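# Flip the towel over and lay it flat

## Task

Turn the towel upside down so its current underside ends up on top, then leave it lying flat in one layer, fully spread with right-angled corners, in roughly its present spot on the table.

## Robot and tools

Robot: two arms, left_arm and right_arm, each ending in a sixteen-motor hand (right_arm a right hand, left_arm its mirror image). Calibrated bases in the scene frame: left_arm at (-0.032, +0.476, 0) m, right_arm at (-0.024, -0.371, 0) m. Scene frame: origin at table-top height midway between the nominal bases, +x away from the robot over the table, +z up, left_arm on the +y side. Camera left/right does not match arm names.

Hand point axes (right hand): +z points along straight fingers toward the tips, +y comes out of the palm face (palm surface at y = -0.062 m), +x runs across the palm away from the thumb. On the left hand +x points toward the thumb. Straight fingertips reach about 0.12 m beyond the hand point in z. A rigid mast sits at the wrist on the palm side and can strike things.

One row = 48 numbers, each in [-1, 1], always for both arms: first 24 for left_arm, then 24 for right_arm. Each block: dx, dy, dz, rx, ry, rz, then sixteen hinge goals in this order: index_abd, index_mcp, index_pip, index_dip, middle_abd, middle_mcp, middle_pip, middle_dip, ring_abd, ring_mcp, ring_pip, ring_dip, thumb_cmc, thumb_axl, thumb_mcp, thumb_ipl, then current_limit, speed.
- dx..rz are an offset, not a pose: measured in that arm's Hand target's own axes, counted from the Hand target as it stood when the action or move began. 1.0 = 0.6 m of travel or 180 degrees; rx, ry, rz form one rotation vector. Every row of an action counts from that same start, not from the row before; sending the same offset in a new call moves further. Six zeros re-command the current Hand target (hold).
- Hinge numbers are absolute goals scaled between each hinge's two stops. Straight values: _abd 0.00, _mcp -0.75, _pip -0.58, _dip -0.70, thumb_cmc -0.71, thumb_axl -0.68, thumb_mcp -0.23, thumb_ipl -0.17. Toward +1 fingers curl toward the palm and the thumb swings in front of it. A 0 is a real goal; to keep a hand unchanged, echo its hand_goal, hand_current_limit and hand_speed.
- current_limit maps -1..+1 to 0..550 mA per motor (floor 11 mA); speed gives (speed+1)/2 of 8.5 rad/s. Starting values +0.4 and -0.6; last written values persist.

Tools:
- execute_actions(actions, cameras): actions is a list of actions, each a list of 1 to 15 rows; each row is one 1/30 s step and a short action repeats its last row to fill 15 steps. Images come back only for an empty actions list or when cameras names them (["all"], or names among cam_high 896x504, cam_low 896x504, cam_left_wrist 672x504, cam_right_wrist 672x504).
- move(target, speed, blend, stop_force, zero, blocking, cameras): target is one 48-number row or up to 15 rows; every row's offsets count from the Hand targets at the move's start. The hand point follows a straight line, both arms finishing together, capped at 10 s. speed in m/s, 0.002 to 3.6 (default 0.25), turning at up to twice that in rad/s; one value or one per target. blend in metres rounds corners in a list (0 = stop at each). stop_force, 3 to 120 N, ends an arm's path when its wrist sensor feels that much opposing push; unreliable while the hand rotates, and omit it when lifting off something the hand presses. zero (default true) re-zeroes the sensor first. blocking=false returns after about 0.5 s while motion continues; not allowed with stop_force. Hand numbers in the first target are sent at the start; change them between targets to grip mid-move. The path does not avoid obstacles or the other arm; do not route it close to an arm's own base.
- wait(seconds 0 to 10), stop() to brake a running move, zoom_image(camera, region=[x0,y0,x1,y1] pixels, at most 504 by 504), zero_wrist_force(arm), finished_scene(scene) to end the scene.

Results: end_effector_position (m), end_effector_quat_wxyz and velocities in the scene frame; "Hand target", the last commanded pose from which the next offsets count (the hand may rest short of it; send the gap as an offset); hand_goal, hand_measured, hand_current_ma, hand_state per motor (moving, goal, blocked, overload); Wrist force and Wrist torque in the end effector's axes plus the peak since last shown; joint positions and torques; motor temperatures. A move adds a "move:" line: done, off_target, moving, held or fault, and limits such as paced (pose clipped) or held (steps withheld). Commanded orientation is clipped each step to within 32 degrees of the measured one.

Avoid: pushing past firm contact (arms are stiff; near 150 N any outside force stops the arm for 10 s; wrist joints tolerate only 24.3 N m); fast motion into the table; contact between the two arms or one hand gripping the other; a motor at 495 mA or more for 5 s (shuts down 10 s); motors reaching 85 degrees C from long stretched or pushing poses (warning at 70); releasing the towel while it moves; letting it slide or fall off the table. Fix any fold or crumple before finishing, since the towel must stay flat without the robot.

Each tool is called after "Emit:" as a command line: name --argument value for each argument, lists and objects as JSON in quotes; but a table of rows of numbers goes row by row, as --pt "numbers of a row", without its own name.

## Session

Emit:
execute_actions --actions '[]'

Scene clock: 0.00 s.
left_arm: end_effector_position=(+0.6545, +0.1950, +0.1901) hand_goal=(+0.000, -0.754, -0.576, -0.696, +0.000, -0.754, -0.576, -0.696, +0.000, -0.754, -0.576, -0.696, -0.714, -0.678, -0.226, -0.168) hand_measured=(+0.000, -0.754, -0.576, -0.696, +0.000, -0.754, -0.576, -0.696, +0.000, -0.754, -0.576, -0.696, -0.714, -0.678, -0.226, -0.168) hand_current_ma=(+0, +0, +0, +0, +0, +0, +0, +0, +0, +0, +0, +0, +0, +0, +0, +0) hand_state=(goal, goal, goal, goal, goal, goal, goal, goal, goal, goal, goal, goal, goal, goal, goal, goal) hand_current_limit=0.40 hand_speed=-0.60 end_effector_quat_wxyz=(-0.094, +0.951, +0.238, +0.176) | right_arm: end_effector_position=(+0.1607, -0.7840, +0.1646) hand_goal=(+0.000, -0.754, -0.576, -0.696, +0.000, -0.754, -0.576, -0.696, +0.000, -0.754, -0.576, -0.696, -0.714, -0.678, -0.226, -0.168) hand_measured=(+0.000, -0.754, -0.576, -0.696, +0.000, -0.754, -0.576, -0.696, +0.000, -0.754, -0.576, -0.696, -0.714, -0.678, -0.226, -0.168) hand_current_ma=(+0, +0, +0, +0, +0, +0, +0, +0, +0, +0, +0, +0, +0, +0, +0, +0) hand_state=(goal, goal, goal, goal, goal, goal, goal, goal, goal, goal, goal, goal, goal, goal, goal, goal) hand_current_limit=0.40 hand_speed=-0.60 end_effector_quat_wxyz=(+0.396, +0.760, -0.515, +0.003)
Joint positions: left_arm=[2.881 -1.966 -1.643 -0.872 1.901 0.876] | right_arm=[-0.993 -1.285 2.265 -2.923 -2.312 1.65]
Joint velocities: within noise
Joint torques (N m): no reading
Motor temperatures (°C): left_arm=[33 35 35 40 34 43] | right_arm=[31 31 34 35 39 45]
Wrist force (N): no reading
Wrist torque (N m): no reading
Wrist force, peak (N): no reading
Hand target: left_arm +0.6545, +0.1950, +0.1901; -0.094, +0.951, +0.238, +0.176 | right_arm +0.1607, -0.7840, +0.1646; +0.396, +0.760, -0.515, +0.003
camera_calibration:
cam_left_wrist: T_world_to_cam=[[-0.960018, 0.19999, -0.195879, 0.589952], [-0.0930396, 0.432, 0.897062, -0.240654], [0.264023, 0.87942, -0.396121, -0.14804], [0, 0, 0, 1]] pos_world=[0.58306, 0.116167, 0.272799]
cam_right_wrist: T_world_to_cam=[[-0.882496, 0.46918, 0.0327174, 0.539846], [0.470081, 0.882125, 0.0296546, 0.560181], [-0.0149475, 0.0415499, -0.999025, 0.328313], [0, 0, 0, 1]] pos_world=[0.217989, -0.761075, 0.293718]

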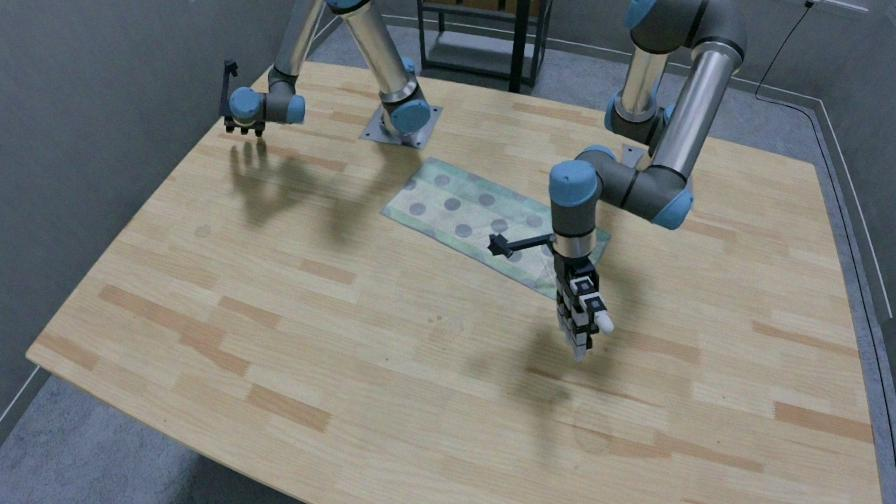

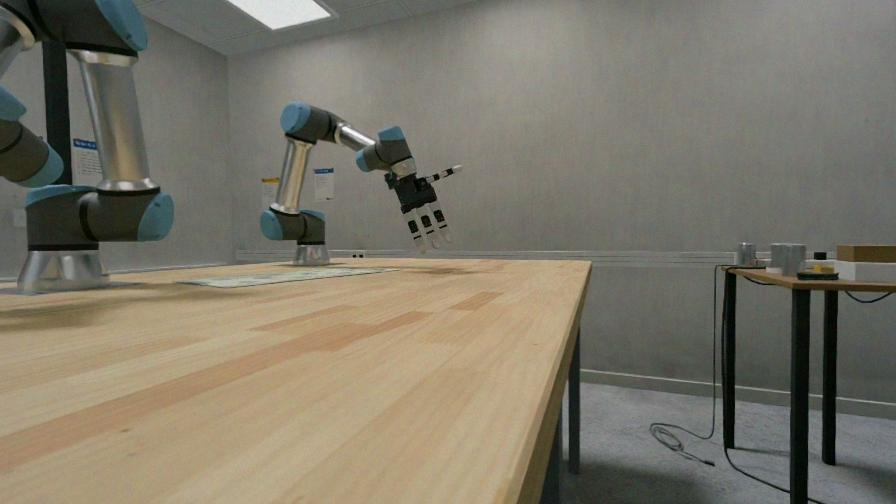

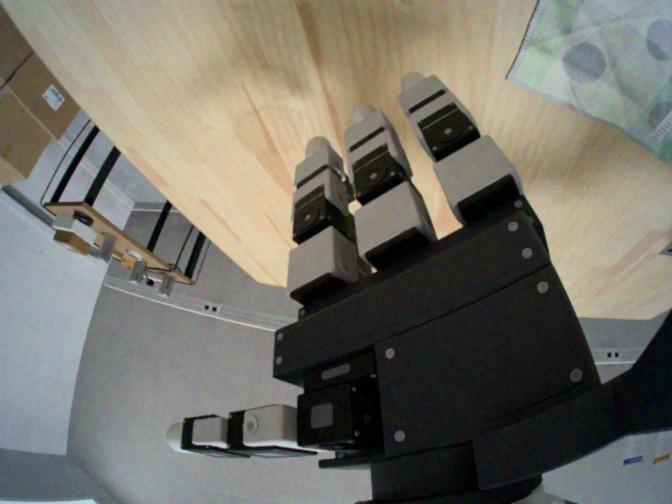

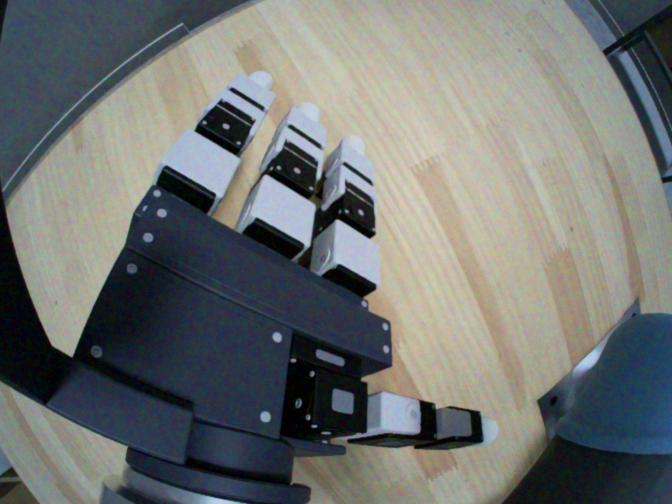

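Emit:
move --pt "0.0272 -0.1103 -0.1227 0.0116 -0.0649 -0.1325 -0.217 -0.479 -0.577 -0.696 0 0.479 0.737 -0.696 0.217 -0.479 -0.577 -0.696 -0.714 -0.678 -0.226 -0.168 0.65 -0.6 0.0327 -0.0257 -0.4043 0.1337 0.1036 -0.3736 -0.217 -0.479 -0.577 -0.696 0 0.479 0.737 -0.696 0.217 -0.479 -0.577 -0.696 -0.714 -0.678 -0.226 -0.168 0.65 -0.6" --pt "-0.0155 -0.1975 -0.0712 0.0232 -0.1297 -0.2649 -0.217 -0.479 -0.577 -0.696 0 0.479 0.737 -0.696 0.217 -0.479 -0.577 -0.696 -0.714 -0.678 -0.226 -0.168 0.65 -0.6 -0.4063 -0.4362 -0.8013 0.2673 0.2072 -0.7472 -0.217 -0.479 -0.577 -0.696 0 0.479 0.737 -0.696 0.217 -0.479 -0.577 -0.696 -0.714 -0.678 -0.226 -0.168 0.65 -0.6" --blend '[0.03,0]' --speed 0.5 --cameras '["all"]'

Scene clock: 6.00 s.
left_arm: end_effector_position=(+0.5771, +0.2829, +0.2372) hand_goal=(-0.218, -0.480, -0.578, -0.696, +0.000, +0.478, +0.736, -0.696, +0.216, -0.480, -0.578, -0.696, -0.714, -0.678, -0.226, -0.168) hand_measured=(-0.212, -0.484, -0.576, -0.696, +0.000, +0.462, +0.732, -0.696, +0.214, -0.484, -0.576, -0.696, -0.714, -0.678, -0.224, -0.168) hand_current_ma=(+20, -18, +5, +0, +0, -76, -14, +0, -10, -17, +5, +0, -1, +3, +12, +2) hand_state=(goal, goal, goal, goal, goal, goal, goal, goal, goal, goal, goal, goal, goal, goal, goal, goal) hand_current_limit=0.65 hand_speed=-0.60 end_effector_quat_wxyz=(+0.000, +0.786, +0.619, -0.001) | right_arm: end_effector_position=(+0.4455, -0.2620, +0.2378) hand_goal=(-0.218, -0.480, -0.578, -0.696, +0.000, +0.478, +0.736, -0.696, +0.216, -0.480, -0.578, -0.696, -0.714, -0.678, -0.226, -0.168) hand_measured=(-0.216, -0.486, -0.578, -0.696, +0.000, +0.464, +0.734, -0.696, +0.212, -0.486, -0.578, -0.696, -0.716, -0.678, -0.224, -0.168) hand_current_ma=(+0, -1, +0, +0, +0, -4, +0, +0, +0, -1, +0, +0, +0, +0, +0, +0) hand_state=(goal, goal, goal, goal, goal, goal, goal, goal, goal, goal, goal, goal, goal, goal, goal, goal) hand_current_limit=0.65 hand_speed=-0.60 end_effector_quat_wxyz=(+0.000, +0.786, +0.619, +0.001)
Joint positions: left_arm=[3.008 -1.727 -1.712 -1.274 1.57 0.121] | right_arm=[0.016 -1.752 2.045 -1.865 -1.571 0.281]
Joint torques (N m): left_arm=[10.07 38.69 9.78 4.32 -2.22 -2.06] | right_arm=[8.58 -5.36 -36.7 -0.58 1.56 -2.01]
Wrist force (N): left_arm=[0.4 0.4 -0.1] | right_arm=[-0.9 -1.0 0.6]
Wrist torque (N m): left_arm=[0.17 0.00 0.09] | right_arm=[-0.19 0.04 0.16]
Wrist force, peak (N): left_arm=[0.7 -0.3 -0.6] | right_arm=[-0.9 -1.2 0.6]
Hand target: left_arm +0.5771, +0.2829, +0.2372; +0.000, +0.786, +0.619, -0.001 | right_arm +0.4456, -0.2619, +0.2378; +0.000, +0.786, +0.619, +0.001
Off the commanded pose: left_arm 0.000 m, 0 deg | right_arm 0.000 m, 0 deg.
move: done
camera_calibration:
cam_left_wrist: T_world_to_cam=[[-0.787011, -0.615226, 0.0459428, 0.580723], [-0.386891, 0.550181, 0.740011, -0.154712], [-0.480551, 0.564622, -0.671023, 0.397735], [0, 0, 0, 1]] pos_world=[0.58831, 0.217825, 0.354698]
cam_right_wrist: T_world_to_cam=[[0.442353, -0.895534, -0.0483927, -0.384693], [-0.583852, -0.328515, 0.742425, -0.0534447], [-0.680765, -0.30016, -0.668179, 0.512416], [0, 0, 0, 1]] pos_world=[0.487801, -0.208257, 0.363448]

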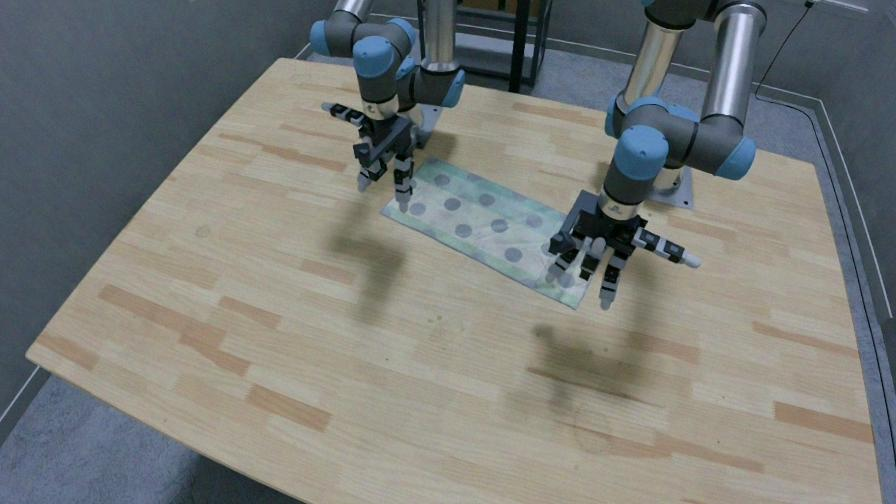

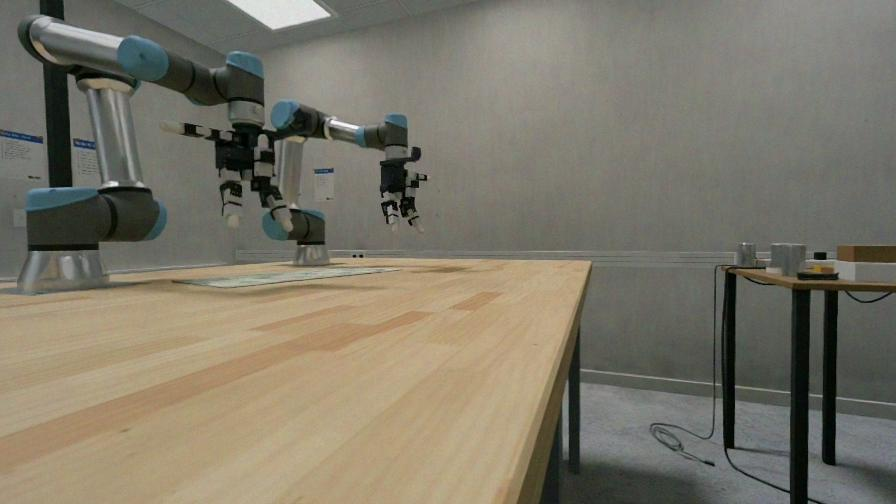

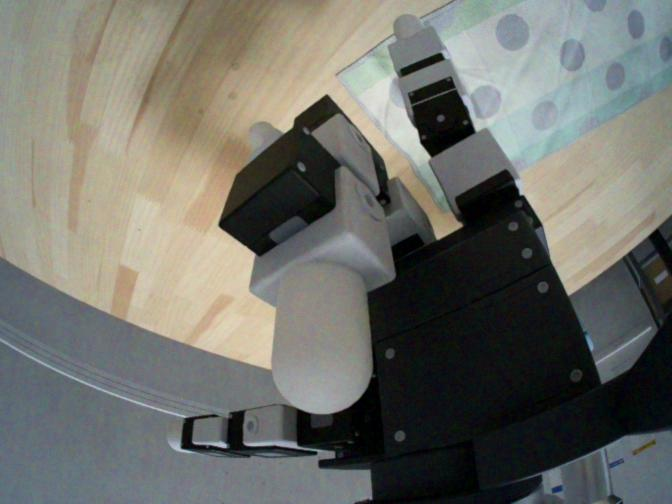

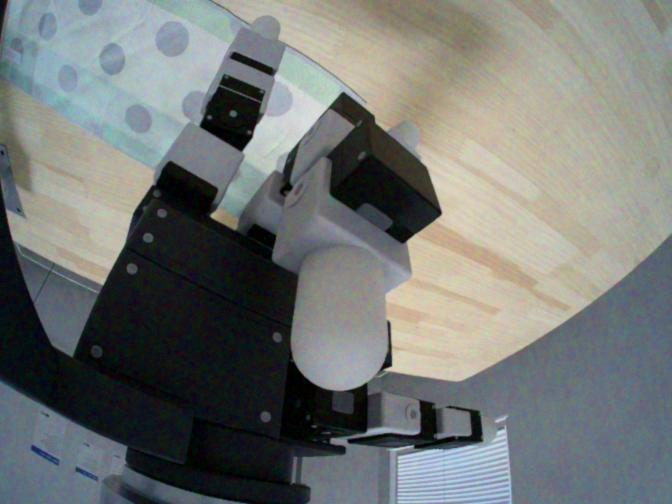

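Emit:
zoom_image --camera "cam_left_wrist" --region '[320, 0, 672, 240]'

Emit:
zoom_image --camera "cam_right_wrist" --region '[120, 0, 400, 200]'

Scaled by 1.432 from the camera's 672x504 image, which has a finer 960x720 frame.

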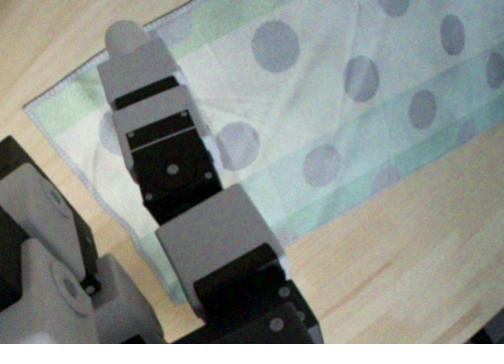

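Scaled by 1.800 from the camera's 672x504 image, which has a finer 960x720 frame.

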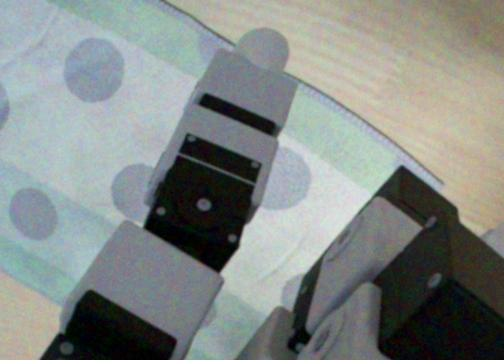

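Emit:
move --target '[-0.0363,-0.0673,0.197,0,0,0,-0.217,-0.479,-0.577,-0.696,0,0.479,0.737,-0.696,0.217,-0.479,-0.577,-0.696,-0.714,-0.678,-0.226,-0.168,0.65,-0.6,-0.0492,-0.0737,0.198,0,0,0,-0.217,-0.479,-0.577,-0.696,0,0.479,0.737,-0.696,0.217,-0.479,-0.577,-0.696,-0.714,-0.678,-0.226,-0.168,0.65,-0.6]' --speed 0.12 --cameras '["all"]'

Emit:
zoom_image --camera "cam_left_wrist" --region '[220, 0, 520, 160]'

Emit:
zoom_image --camera "cam_right_wrist" --region '[180, 0, 480, 160]'

Scene clock: 9.73 s.
left_arm: end_effector_position=(+0.5326, +0.2712, +0.1191) hand_goal=(-0.218, -0.480, -0.578, -0.696, +0.000, +0.478, +0.736, -0.696, +0.216, -0.480, -0.578, -0.696, -0.714, -0.678, -0.226, -0.168) hand_measured=(-0.212, -0.484, -0.576, -0.696, +0.000, +0.462, +0.732, -0.696, +0.214, -0.484, -0.576, -0.696, -0.714, -0.678, -0.224, -0.168) hand_current_ma=(+19, -18, +5, +0, +0, -76, -14, +0, -10, -17, +5, +0, -1, +3, +13, +2) hand_state=(goal, goal, goal, goal, goal, goal, goal, goal, goal, goal, goal, goal, goal, goal, goal, goal) hand_current_limit=0.65 hand_speed=-0.60 end_effector_quat_wxyz=(+0.000, +0.786, +0.619, -0.001) | right_arm: end_effector_position=(+0.3958, -0.2802, +0.1189) hand_goal=(-0.218, -0.480, -0.578, -0.696, +0.000, +0.478, +0.736, -0.696, +0.216, -0.480, -0.578, -0.696, -0.714, -0.678, -0.226, -0.168) hand_measured=(-0.216, -0.486, -0.578, -0.696, +0.000, +0.464, +0.734, -0.696, +0.212, -0.486, -0.578, -0.696, -0.716, -0.678, -0.224, -0.168) hand_current_ma=(+0, -1, +0, +0, +0, -4, +0, +0, +0, -1, +0, +0, +0, +0, +0, +0) hand_state=(goal, goal, goal, goal, goal, goal, goal, goal, goal, goal, goal, goal, goal, goal, goal, goal) hand_current_limit=0.65 hand_speed=-0.60 end_effector_quat_wxyz=(+0.000, +0.786, +0.619, +0.001)
Joint positions: left_arm=[2.975 -1.773 -1.995 -0.946 1.57 0.088] | right_arm=[-0.03 -1.743 2.379 -2.208 -1.571 0.234]
Joint torques (N m): left_arm=[-11.56 15.4 6.81 4.65 -1.32 -2.35] | right_arm=[-11.06 -2.89 -6.6 -4.81 1.45 -1.79]
Wrist force (N): left_arm=[0.2 0.0 0.3] | right_arm=[-0.6 -1.0 0.8]
Wrist torque (N m): left_arm=[0.10 0.04 0.07] | right_arm=[-0.20 0.00 0.17]
Wrist force, peak (N): left_arm=[0.4 0.5 -0.9] | right_arm=[-0.9 -1.3 1.6]
Hand target: left_arm +0.5326, +0.2712, +0.1191; +0.000, +0.786, +0.619, -0.001 | right_arm +0.3958, -0.2802, +0.1189; +0.000, +0.786, +0.619, +0.001
Off the commanded pose: left_arm 0.000 m, 0 deg | right_arm 0.000 m, 0 deg.
move: done
camera_calibration:
cam_left_wrist: T_world_to_cam=[[-0.787013, -0.615223, 0.0459403, 0.54393], [-0.386926, 0.550223, 0.739962, -0.0780738], [-0.480519, 0.564584, -0.671078, 0.303712], [0, 0, 0, 1]] pos_world=[0.54381, 0.206125, 0.236598]
cam_right_wrist: T_world_to_cam=[[0.442411, -0.895509, -0.0483371, -0.384789], [-0.583779, -0.328484, 0.742496, -0.000282985], [-0.68079, -0.30027, -0.668104, 0.393707], [0, 0, 0, 1]] pos_world=[0.438101, -0.226456, 0.244648]

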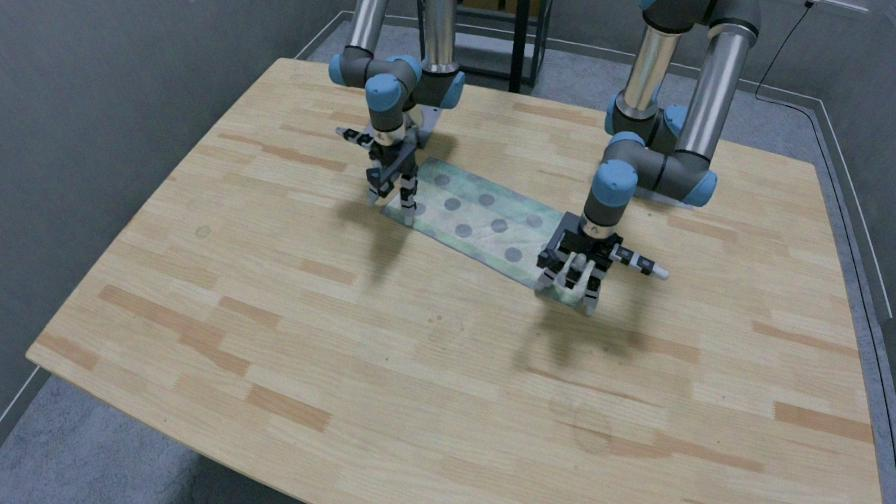

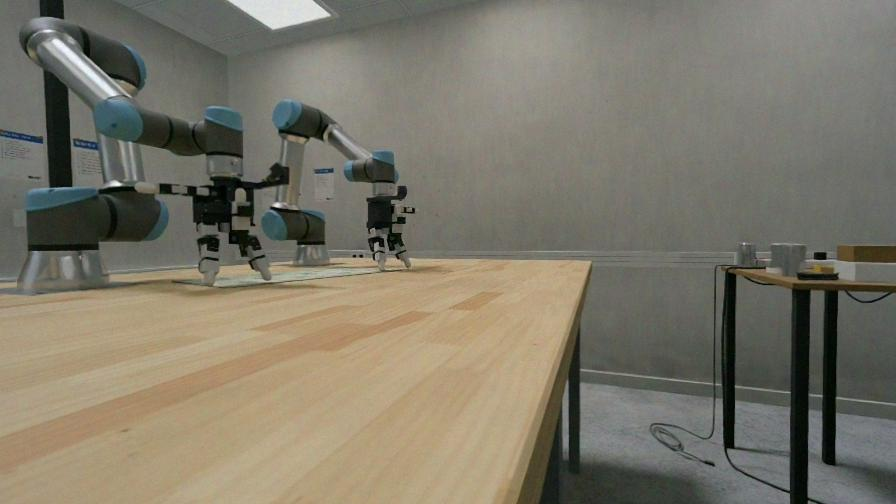

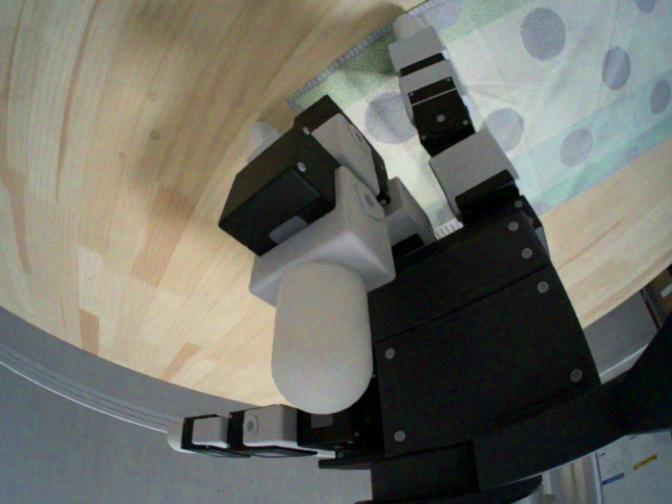

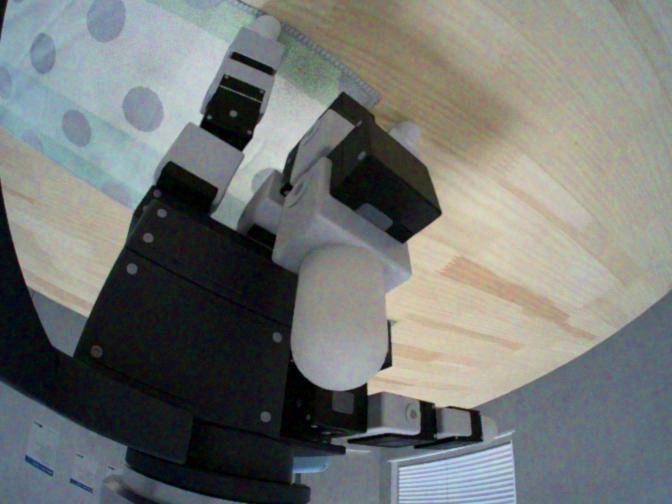

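Scaled by 1.680 from the camera's 672x504 image, which has a finer 960x720 frame.

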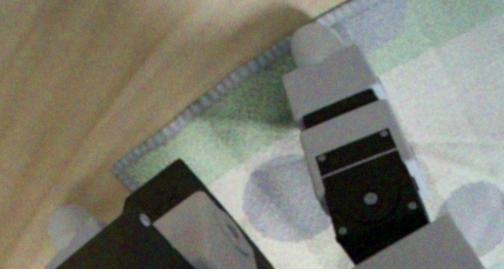

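Scaled by 1.680 from the camera's 672x504 image, which has a finer 960x720 frame.

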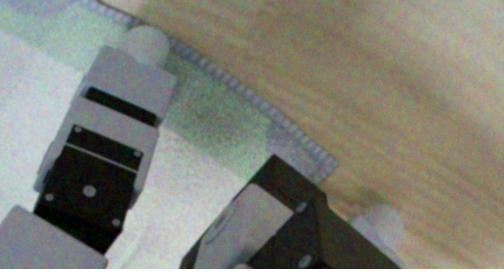

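Emit:
move --target '[0,0,-0.0083,0,0,0,0.217,-0.479,-0.577,-0.696,0,0.479,0.737,-0.696,-0.217,-0.479,-0.577,-0.696,-0.714,-0.678,-0.226,-0.168,0.65,-0.6,0,0,-0.0083,0,0,0,0.217,-0.479,-0.577,-0.696,0,0.479,0.737,-0.696,-0.217,-0.479,-0.577,-0.696,-0.714,-0.678,-0.226,-0.168,0.65,-0.6]' --speed 0.05 --cameras '["cam_left_wrist","cam_right_wrist"]'

Emit:
zoom_image --camera "cam_left_wrist" --region '[220, 0, 520, 200]'

Emit:
zoom_image --camera "cam_right_wrist" --region '[180, 0, 480, 200]'

Scene clock: 12.13 s.
left_arm: end_effector_position=(+0.5326, +0.2712, +0.1240) hand_goal=(+0.216, -0.480, -0.578, -0.696, +0.000, +0.478, +0.736, -0.696, -0.218, -0.480, -0.578, -0.696, -0.714, -0.678, -0.226, -0.168) hand_measured=(+0.210, -0.484, -0.576, -0.696, +0.000, +0.462, +0.732, -0.696, -0.212, -0.484, -0.576, -0.696, -0.714, -0.678, -0.224, -0.168) hand_current_ma=(-20, -18, +5, +0, +0, -76, -14, +0, +20, -17, +5, +0, -1, +3, +13, +2) hand_state=(goal, goal, goal, goal, goal, goal, goal, goal, goal, goal, goal, goal, goal, goal, goal, goal) hand_current_limit=0.65 hand_speed=-0.60 end_effector_quat_wxyz=(+0.000, +0.786, +0.619, -0.001) | right_arm: end_effector_position=(+0.3958, -0.2802, +0.1238) hand_goal=(+0.216, -0.480, -0.578, -0.696, +0.000, +0.478, +0.736, -0.696, -0.218, -0.480, -0.578, -0.696, -0.714, -0.678, -0.226, -0.168) hand_measured=(+0.212, -0.486, -0.578, -0.696, +0.000, +0.464, +0.734, -0.696, -0.212, -0.486, -0.578, -0.696, -0.716, -0.678, -0.224, -0.168) hand_current_ma=(+0, -1, +0, +0, +0, -4, +0, +0, +1, -1, +0, +0, +0, +0, +0, +0) hand_state=(goal, goal, goal, goal, goal, goal, goal, goal, goal, goal, goal, goal, goal, goal, goal, goal) hand_current_limit=0.65 hand_speed=-0.60 end_effector_quat_wxyz=(+0.000, +0.786, +0.619, +0.001)
Joint positions: left_arm=[2.975 -1.766 -1.989 -0.959 1.57 0.088] | right_arm=[-0.03 -1.753 2.371 -2.19 -1.571 0.234]
Joint torques (N m): left_arm=[-9.99 36.52 33.95 1.15 2.24 -2.13] | right_arm=[-9.87 -18.97 -33.96 -0.51 1.18 -1.57]
Wrist force (N): left_arm=[0.2 0.0 0.5] | right_arm=[-0.9 -1.2 0.7]
Wrist torque (N m): left_arm=[0.08 0.04 0.07] | right_arm=[-0.21 0.03 0.15]
Wrist force, peak (N): left_arm=[0.2 -0.5 0.3] | right_arm=[-0.7 -1.2 1.0]
Hand target: left_arm +0.5326, +0.2712, +0.1241; +0.000, +0.786, +0.619, -0.001 | right_arm +0.3958, -0.2802, +0.1239; +0.000, +0.786, +0.619, +0.001
Off the commanded pose: left_arm 0.000 m, 0 deg | right_arm 0.000 m, 0 deg.
move: done
camera_calibration:
cam_left_wrist: T_world_to_cam=[[-0.787011, -0.615226, 0.0459428, 0.543625], [-0.386891, 0.550181, 0.740011, -0.0817609], [-0.480551, 0.564622, -0.671023, 0.306948], [0, 0, 0, 1]] pos_world=[0.54371, 0.206125, 0.241498]
cam_right_wrist: T_world_to_cam=[[0.442464, -0.895479, -0.0484036, -0.384552], [-0.58374, -0.328565, 0.742491, -0.00395531], [-0.680789, -0.300271, -0.668105, 0.39698], [0, 0, 0, 1]] pos_world=[0.438101, -0.226456, 0.249548]
Images, in order (width x height): cam_left_wrist 672x504, cam_right_wrist 672x504.

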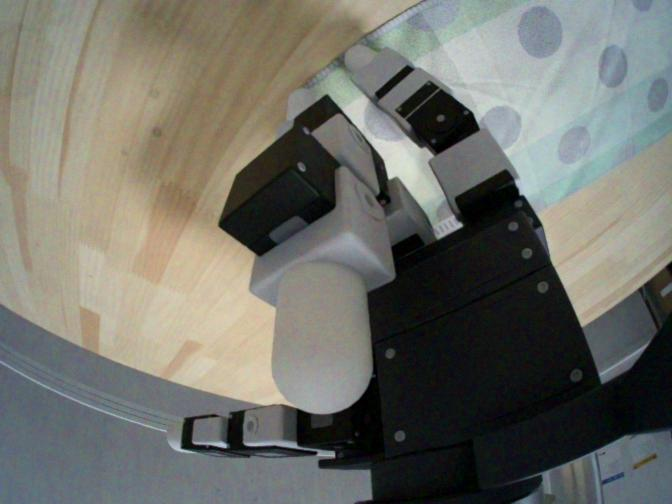

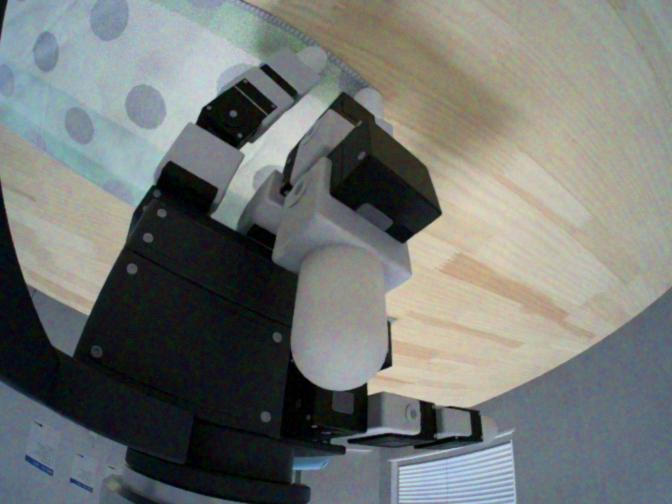

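Scaled by 1.680 from the camera's 672x504 image, which has a finer 960x720 frame.

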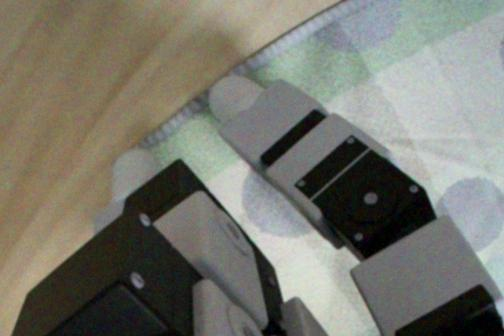

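Scaled by 1.680 from the camera's 672x504 image, which has a finer 960x720 frame.

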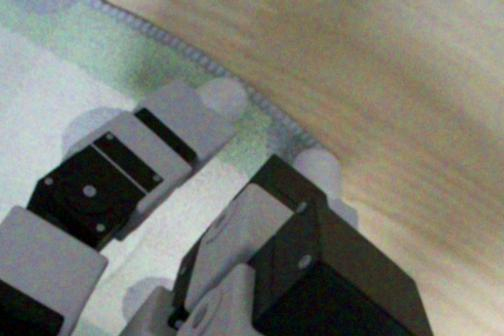

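Emit:
execute_actions --actions '[]'

Scene clock: 13.17 s.
left_arm: end_effector_position=(+0.5326, +0.2712, +0.1241) hand_goal=(+0.216, -0.480, -0.578, -0.696, +0.000, +0.478, +0.736, -0.696, -0.218, -0.480, -0.578, -0.696, -0.714, -0.678, -0.226, -0.168) hand_measured=(+0.210, -0.484, -0.576, -0.696, +0.000, +0.462, +0.732, -0.696, -0.212, -0.484, -0.576, -0.696, -0.714, -0.678, -0.224, -0.168) hand_current_ma=(-20, -18, +5, +0, +0, -76, -14, +0, +20, -17, +5, +0, -1, +3, +13, +2) hand_state=(goal, goal, goal, goal, goal, goal, goal, goal, goal, goal, goal, goal, goal, goal, goal, goal) hand_current_limit=0.65 hand_speed=-0.60 end_effector_quat_wxyz=(+0.000, +0.786, +0.619, -0.001) | right_arm: end_effector_position=(+0.3958, -0.2802, +0.1239) hand_goal=(+0.216, -0.480, -0.578, -0.696, +0.000, +0.478, +0.736, -0.696, -0.218, -0.480, -0.578, -0.696, -0.714, -0.678, -0.226, -0.168) hand_measured=(+0.212, -0.486, -0.578, -0.696, +0.000, +0.464, +0.734, -0.696, -0.212, -0.486, -0.578, -0.696, -0.716, -0.678, -0.224, -0.168) hand_current_ma=(+0, -1, +0, +0, +0, -4, +0, +0, +1, -1, +0, +0, +0, +0, +0, +0) hand_state=(goal, goal, goal, goal, goal, goal, goal, goal, goal, goal, goal, goal, goal, goal, goal, goal) hand_current_limit=0.65 hand_speed=-0.60 end_effector_quat_wxyz=(+0.000, +0.786, +0.619, +0.001)
Joint positions: left_arm=[2.975 -1.766 -1.989 -0.959 1.57 0.088] | right_arm=[-0.03 -1.753 2.371 -2.19 -1.571 0.234]
Joint velocities: within noise
Joint torques (N m): left_arm=[-9.11 36.14 35.48 0.74 2.01 -1.67] | right_arm=[-10.01 -19.24 -33.32 -0.69 1.18 -1.84]
Motor temperatures (°C): left_arm=[33 35 35 40 34 43] | right_arm=[31 31 34 35 39 45]
Wrist force (N): left_arm=[0.2 -0.2 0.3] | right_arm=[-0.9 -0.9 0.8]
Wrist torque (N m): left_arm=[0.07 0.05 0.07] | right_arm=[-0.18 0.03 0.15]
Wrist force, peak (N): left_arm=[0.5 -0.1 0.3] | right_arm=[-0.9 -1.1 0.7]
Hand target: left_arm +0.5326, +0.2712, +0.1241; +0.000, +0.786, +0.619, -0.001 | right_arm +0.3958, -0.2802, +0.1239; +0.000, +0.786, +0.619, +0.001
Off the commanded pose: left_arm 0.000 m, 0 deg | right_arm 0.000 m, 0 deg.
camera_calibration:
cam_left_wrist: T_world_to_cam=[[-0.787011, -0.615226, 0.0459428, 0.543625], [-0.386891, 0.550181, 0.740011, -0.0817609], [-0.480551, 0.564622, -0.671023, 0.306948], [0, 0, 0, 1]] pos_world=[0.54371, 0.206125, 0.241498]
cam_right_wrist: T_world_to_cam=[[0.442464, -0.895479, -0.0484036, -0.384552], [-0.58374, -0.328565, 0.742491, -0.00395531], [-0.680789, -0.300271, -0.668105, 0.39698], [0, 0, 0, 1]] pos_world=[0.438101, -0.226456, 0.249548]

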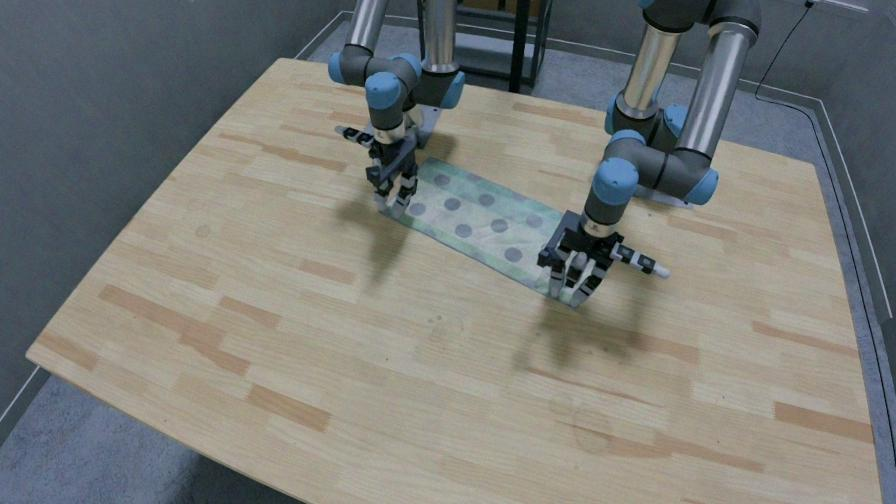

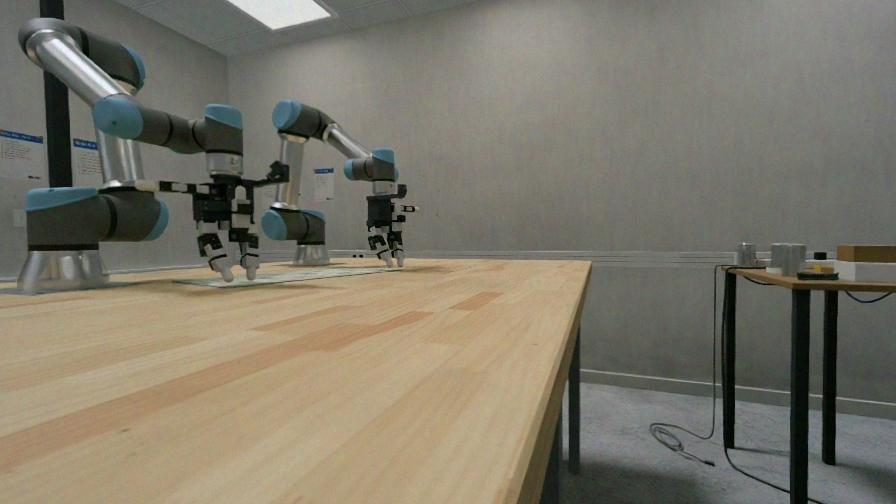

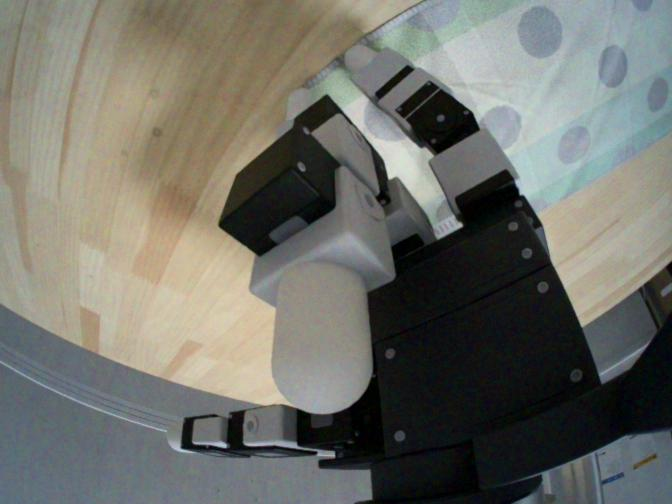

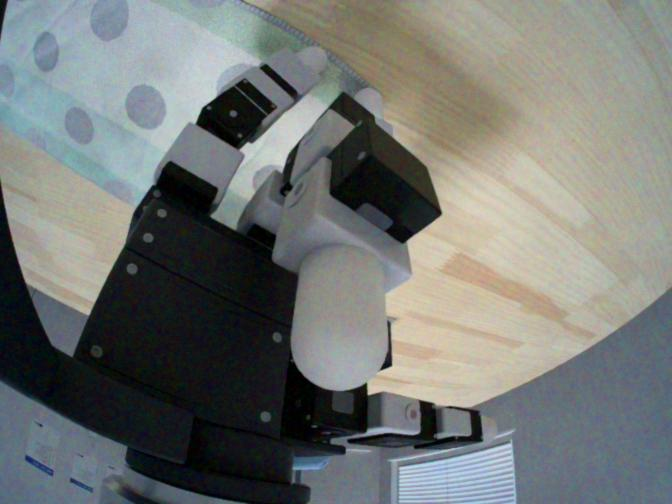

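Emit:
move --target '[0,-0.005,0.0092,0,0,0,0.217,-0.479,-0.577,-0.696,0,0.479,0.737,-0.696,-0.217,-0.479,-0.577,-0.696,-0.714,-0.678,-0.226,-0.168,0.7,-0.6,0,-0.005,0.0092,0,0,0,0.217,-0.479,-0.577,-0.696,0,0.479,0.737,-0.696,-0.217,-0.479,-0.577,-0.696,-0.714,-0.678,-0.226,-0.168,0.7,-0.6]' --speed 0.03 --cameras '["cam_left_wrist","cam_right_wrist"]'

Emit:
zoom_image --camera "cam_left_wrist" --region '[260, 20, 430, 150]'

Emit:
zoom_image --camera "cam_right_wrist" --region '[240, 20, 410, 150]'

Scene clock: 14.63 s.
left_arm: end_effector_position=(+0.5297, +0.2719, +0.1186) hand_goal=(+0.216, -0.480, -0.578, -0.696, +0.000, +0.478, +0.736, -0.696, -0.218, -0.480, -0.578, -0.696, -0.714, -0.678, -0.226, -0.168) hand_measured=(+0.210, -0.484, -0.576, -0.696, +0.000, +0.462, +0.732, -0.696, -0.212, -0.484, -0.576, -0.696, -0.714, -0.678, -0.224, -0.168) hand_current_ma=(-20, -18, +5, +0, +0, -76, -14, +0, +20, -17, +5, +0, -1, +3, +13, +2) hand_state=(goal, goal, goal, goal, goal, goal, goal, goal, goal, goal, goal, goal, goal, goal, goal, goal) hand_current_limit=0.70 hand_speed=-0.60 end_effector_quat_wxyz=(+0.000, +0.786, +0.619, -0.001) | right_arm: end_effector_position=(+0.3929, -0.2795, +0.1184) hand_goal=(+0.216, -0.480, -0.578, -0.696, +0.000, +0.478, +0.736, -0.696, -0.218, -0.480, -0.578, -0.696, -0.714, -0.678, -0.226, -0.168) hand_measured=(+0.212, -0.486, -0.578, -0.696, +0.000, +0.464, +0.734, -0.696, -0.212, -0.486, -0.578, -0.696, -0.716, -0.678, -0.224, -0.168) hand_current_ma=(+0, -1, +0, +0, +0, -4, +0, +0, +1, -1, +0, +0, +0, +0, +0, +0) hand_state=(goal, goal, goal, goal, goal, goal, goal, goal, goal, goal, goal, goal, goal, goal, goal, goal) hand_current_limit=0.70 hand_speed=-0.60 end_effector_quat_wxyz=(+0.000, +0.786, +0.619, +0.001)
Joint positions: left_arm=[2.975 -1.767 -2.004 -0.942 1.57 0.088] | right_arm=[-0.028 -1.75 2.386 -2.208 -1.571 0.236]
Joint torques (N m): left_arm=[10.32 15.43 8.04 4.7 1.98 1.98] | right_arm=[8.86 -2.82 -5.29 -4.91 1.28 2.21]
Wrist force (N): left_arm=[0.1 -0.1 0.4] | right_arm=[-0.9 -1.0 0.8]
Wrist torque (N m): left_arm=[0.07 0.05 0.04] | right_arm=[-0.19 0.03 -0.03]
Wrist force, peak (N): left_arm=[0.3 -0.4 0.3] | right_arm=[-0.7 -1.1 1.0]
Hand target: left_arm +0.5297, +0.2719, +0.1185; +0.000, +0.786, +0.619, -0.001 | right_arm +0.3929, -0.2795, +0.1183; +0.000, +0.786, +0.619, +0.001
Off the commanded pose: left_arm 0.000 m, 0 deg | right_arm 0.000 m, 0 deg.
move: done
camera_calibration:
cam_left_wrist: T_world_to_cam=[[-0.787011, -0.615226, 0.0459428, 0.542026], [-0.386891, 0.550181, 0.740011, -0.0791979], [-0.480551, 0.564622, -0.671023, 0.301469], [0, 0, 0, 1]] pos_world=[0.54081, 0.206825, 0.235998]
cam_right_wrist: T_world_to_cam=[[0.442464, -0.895479, -0.0484036, -0.382908], [-0.58374, -0.328565, 0.742491, -0.00133446], [-0.680789, -0.300271, -0.668105, 0.391542], [0, 0, 0, 1]] pos_world=[0.435201, -0.225756, 0.244048]
Images, in order (width x height): cam_left_wrist 672x504, cam_right_wrist 672x504.

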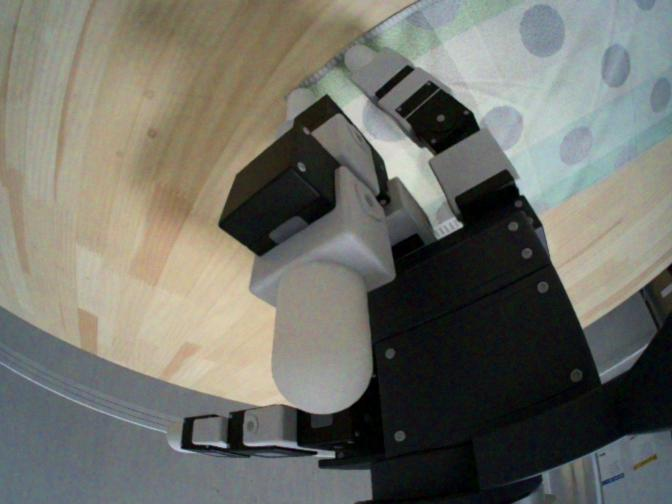

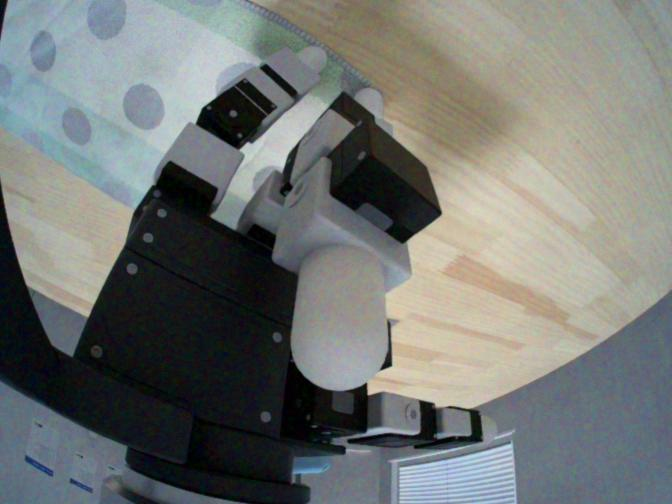

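Scaled by 2.965 from the camera's 672x504 image, which has a finer 960x720 frame.

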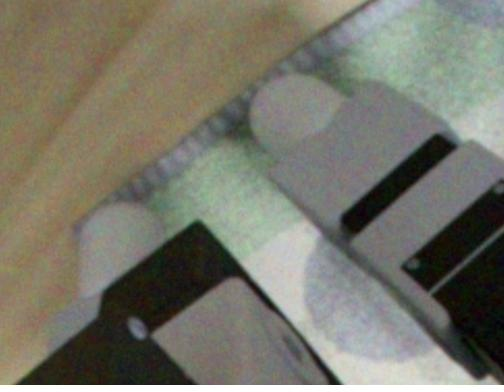

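Scaled by 2.965 from the camera's 672x504 image, which has a finer 960x720 frame.

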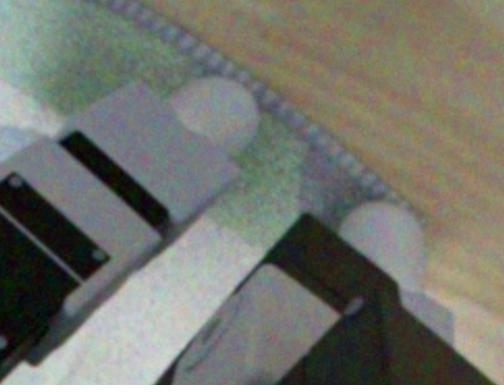

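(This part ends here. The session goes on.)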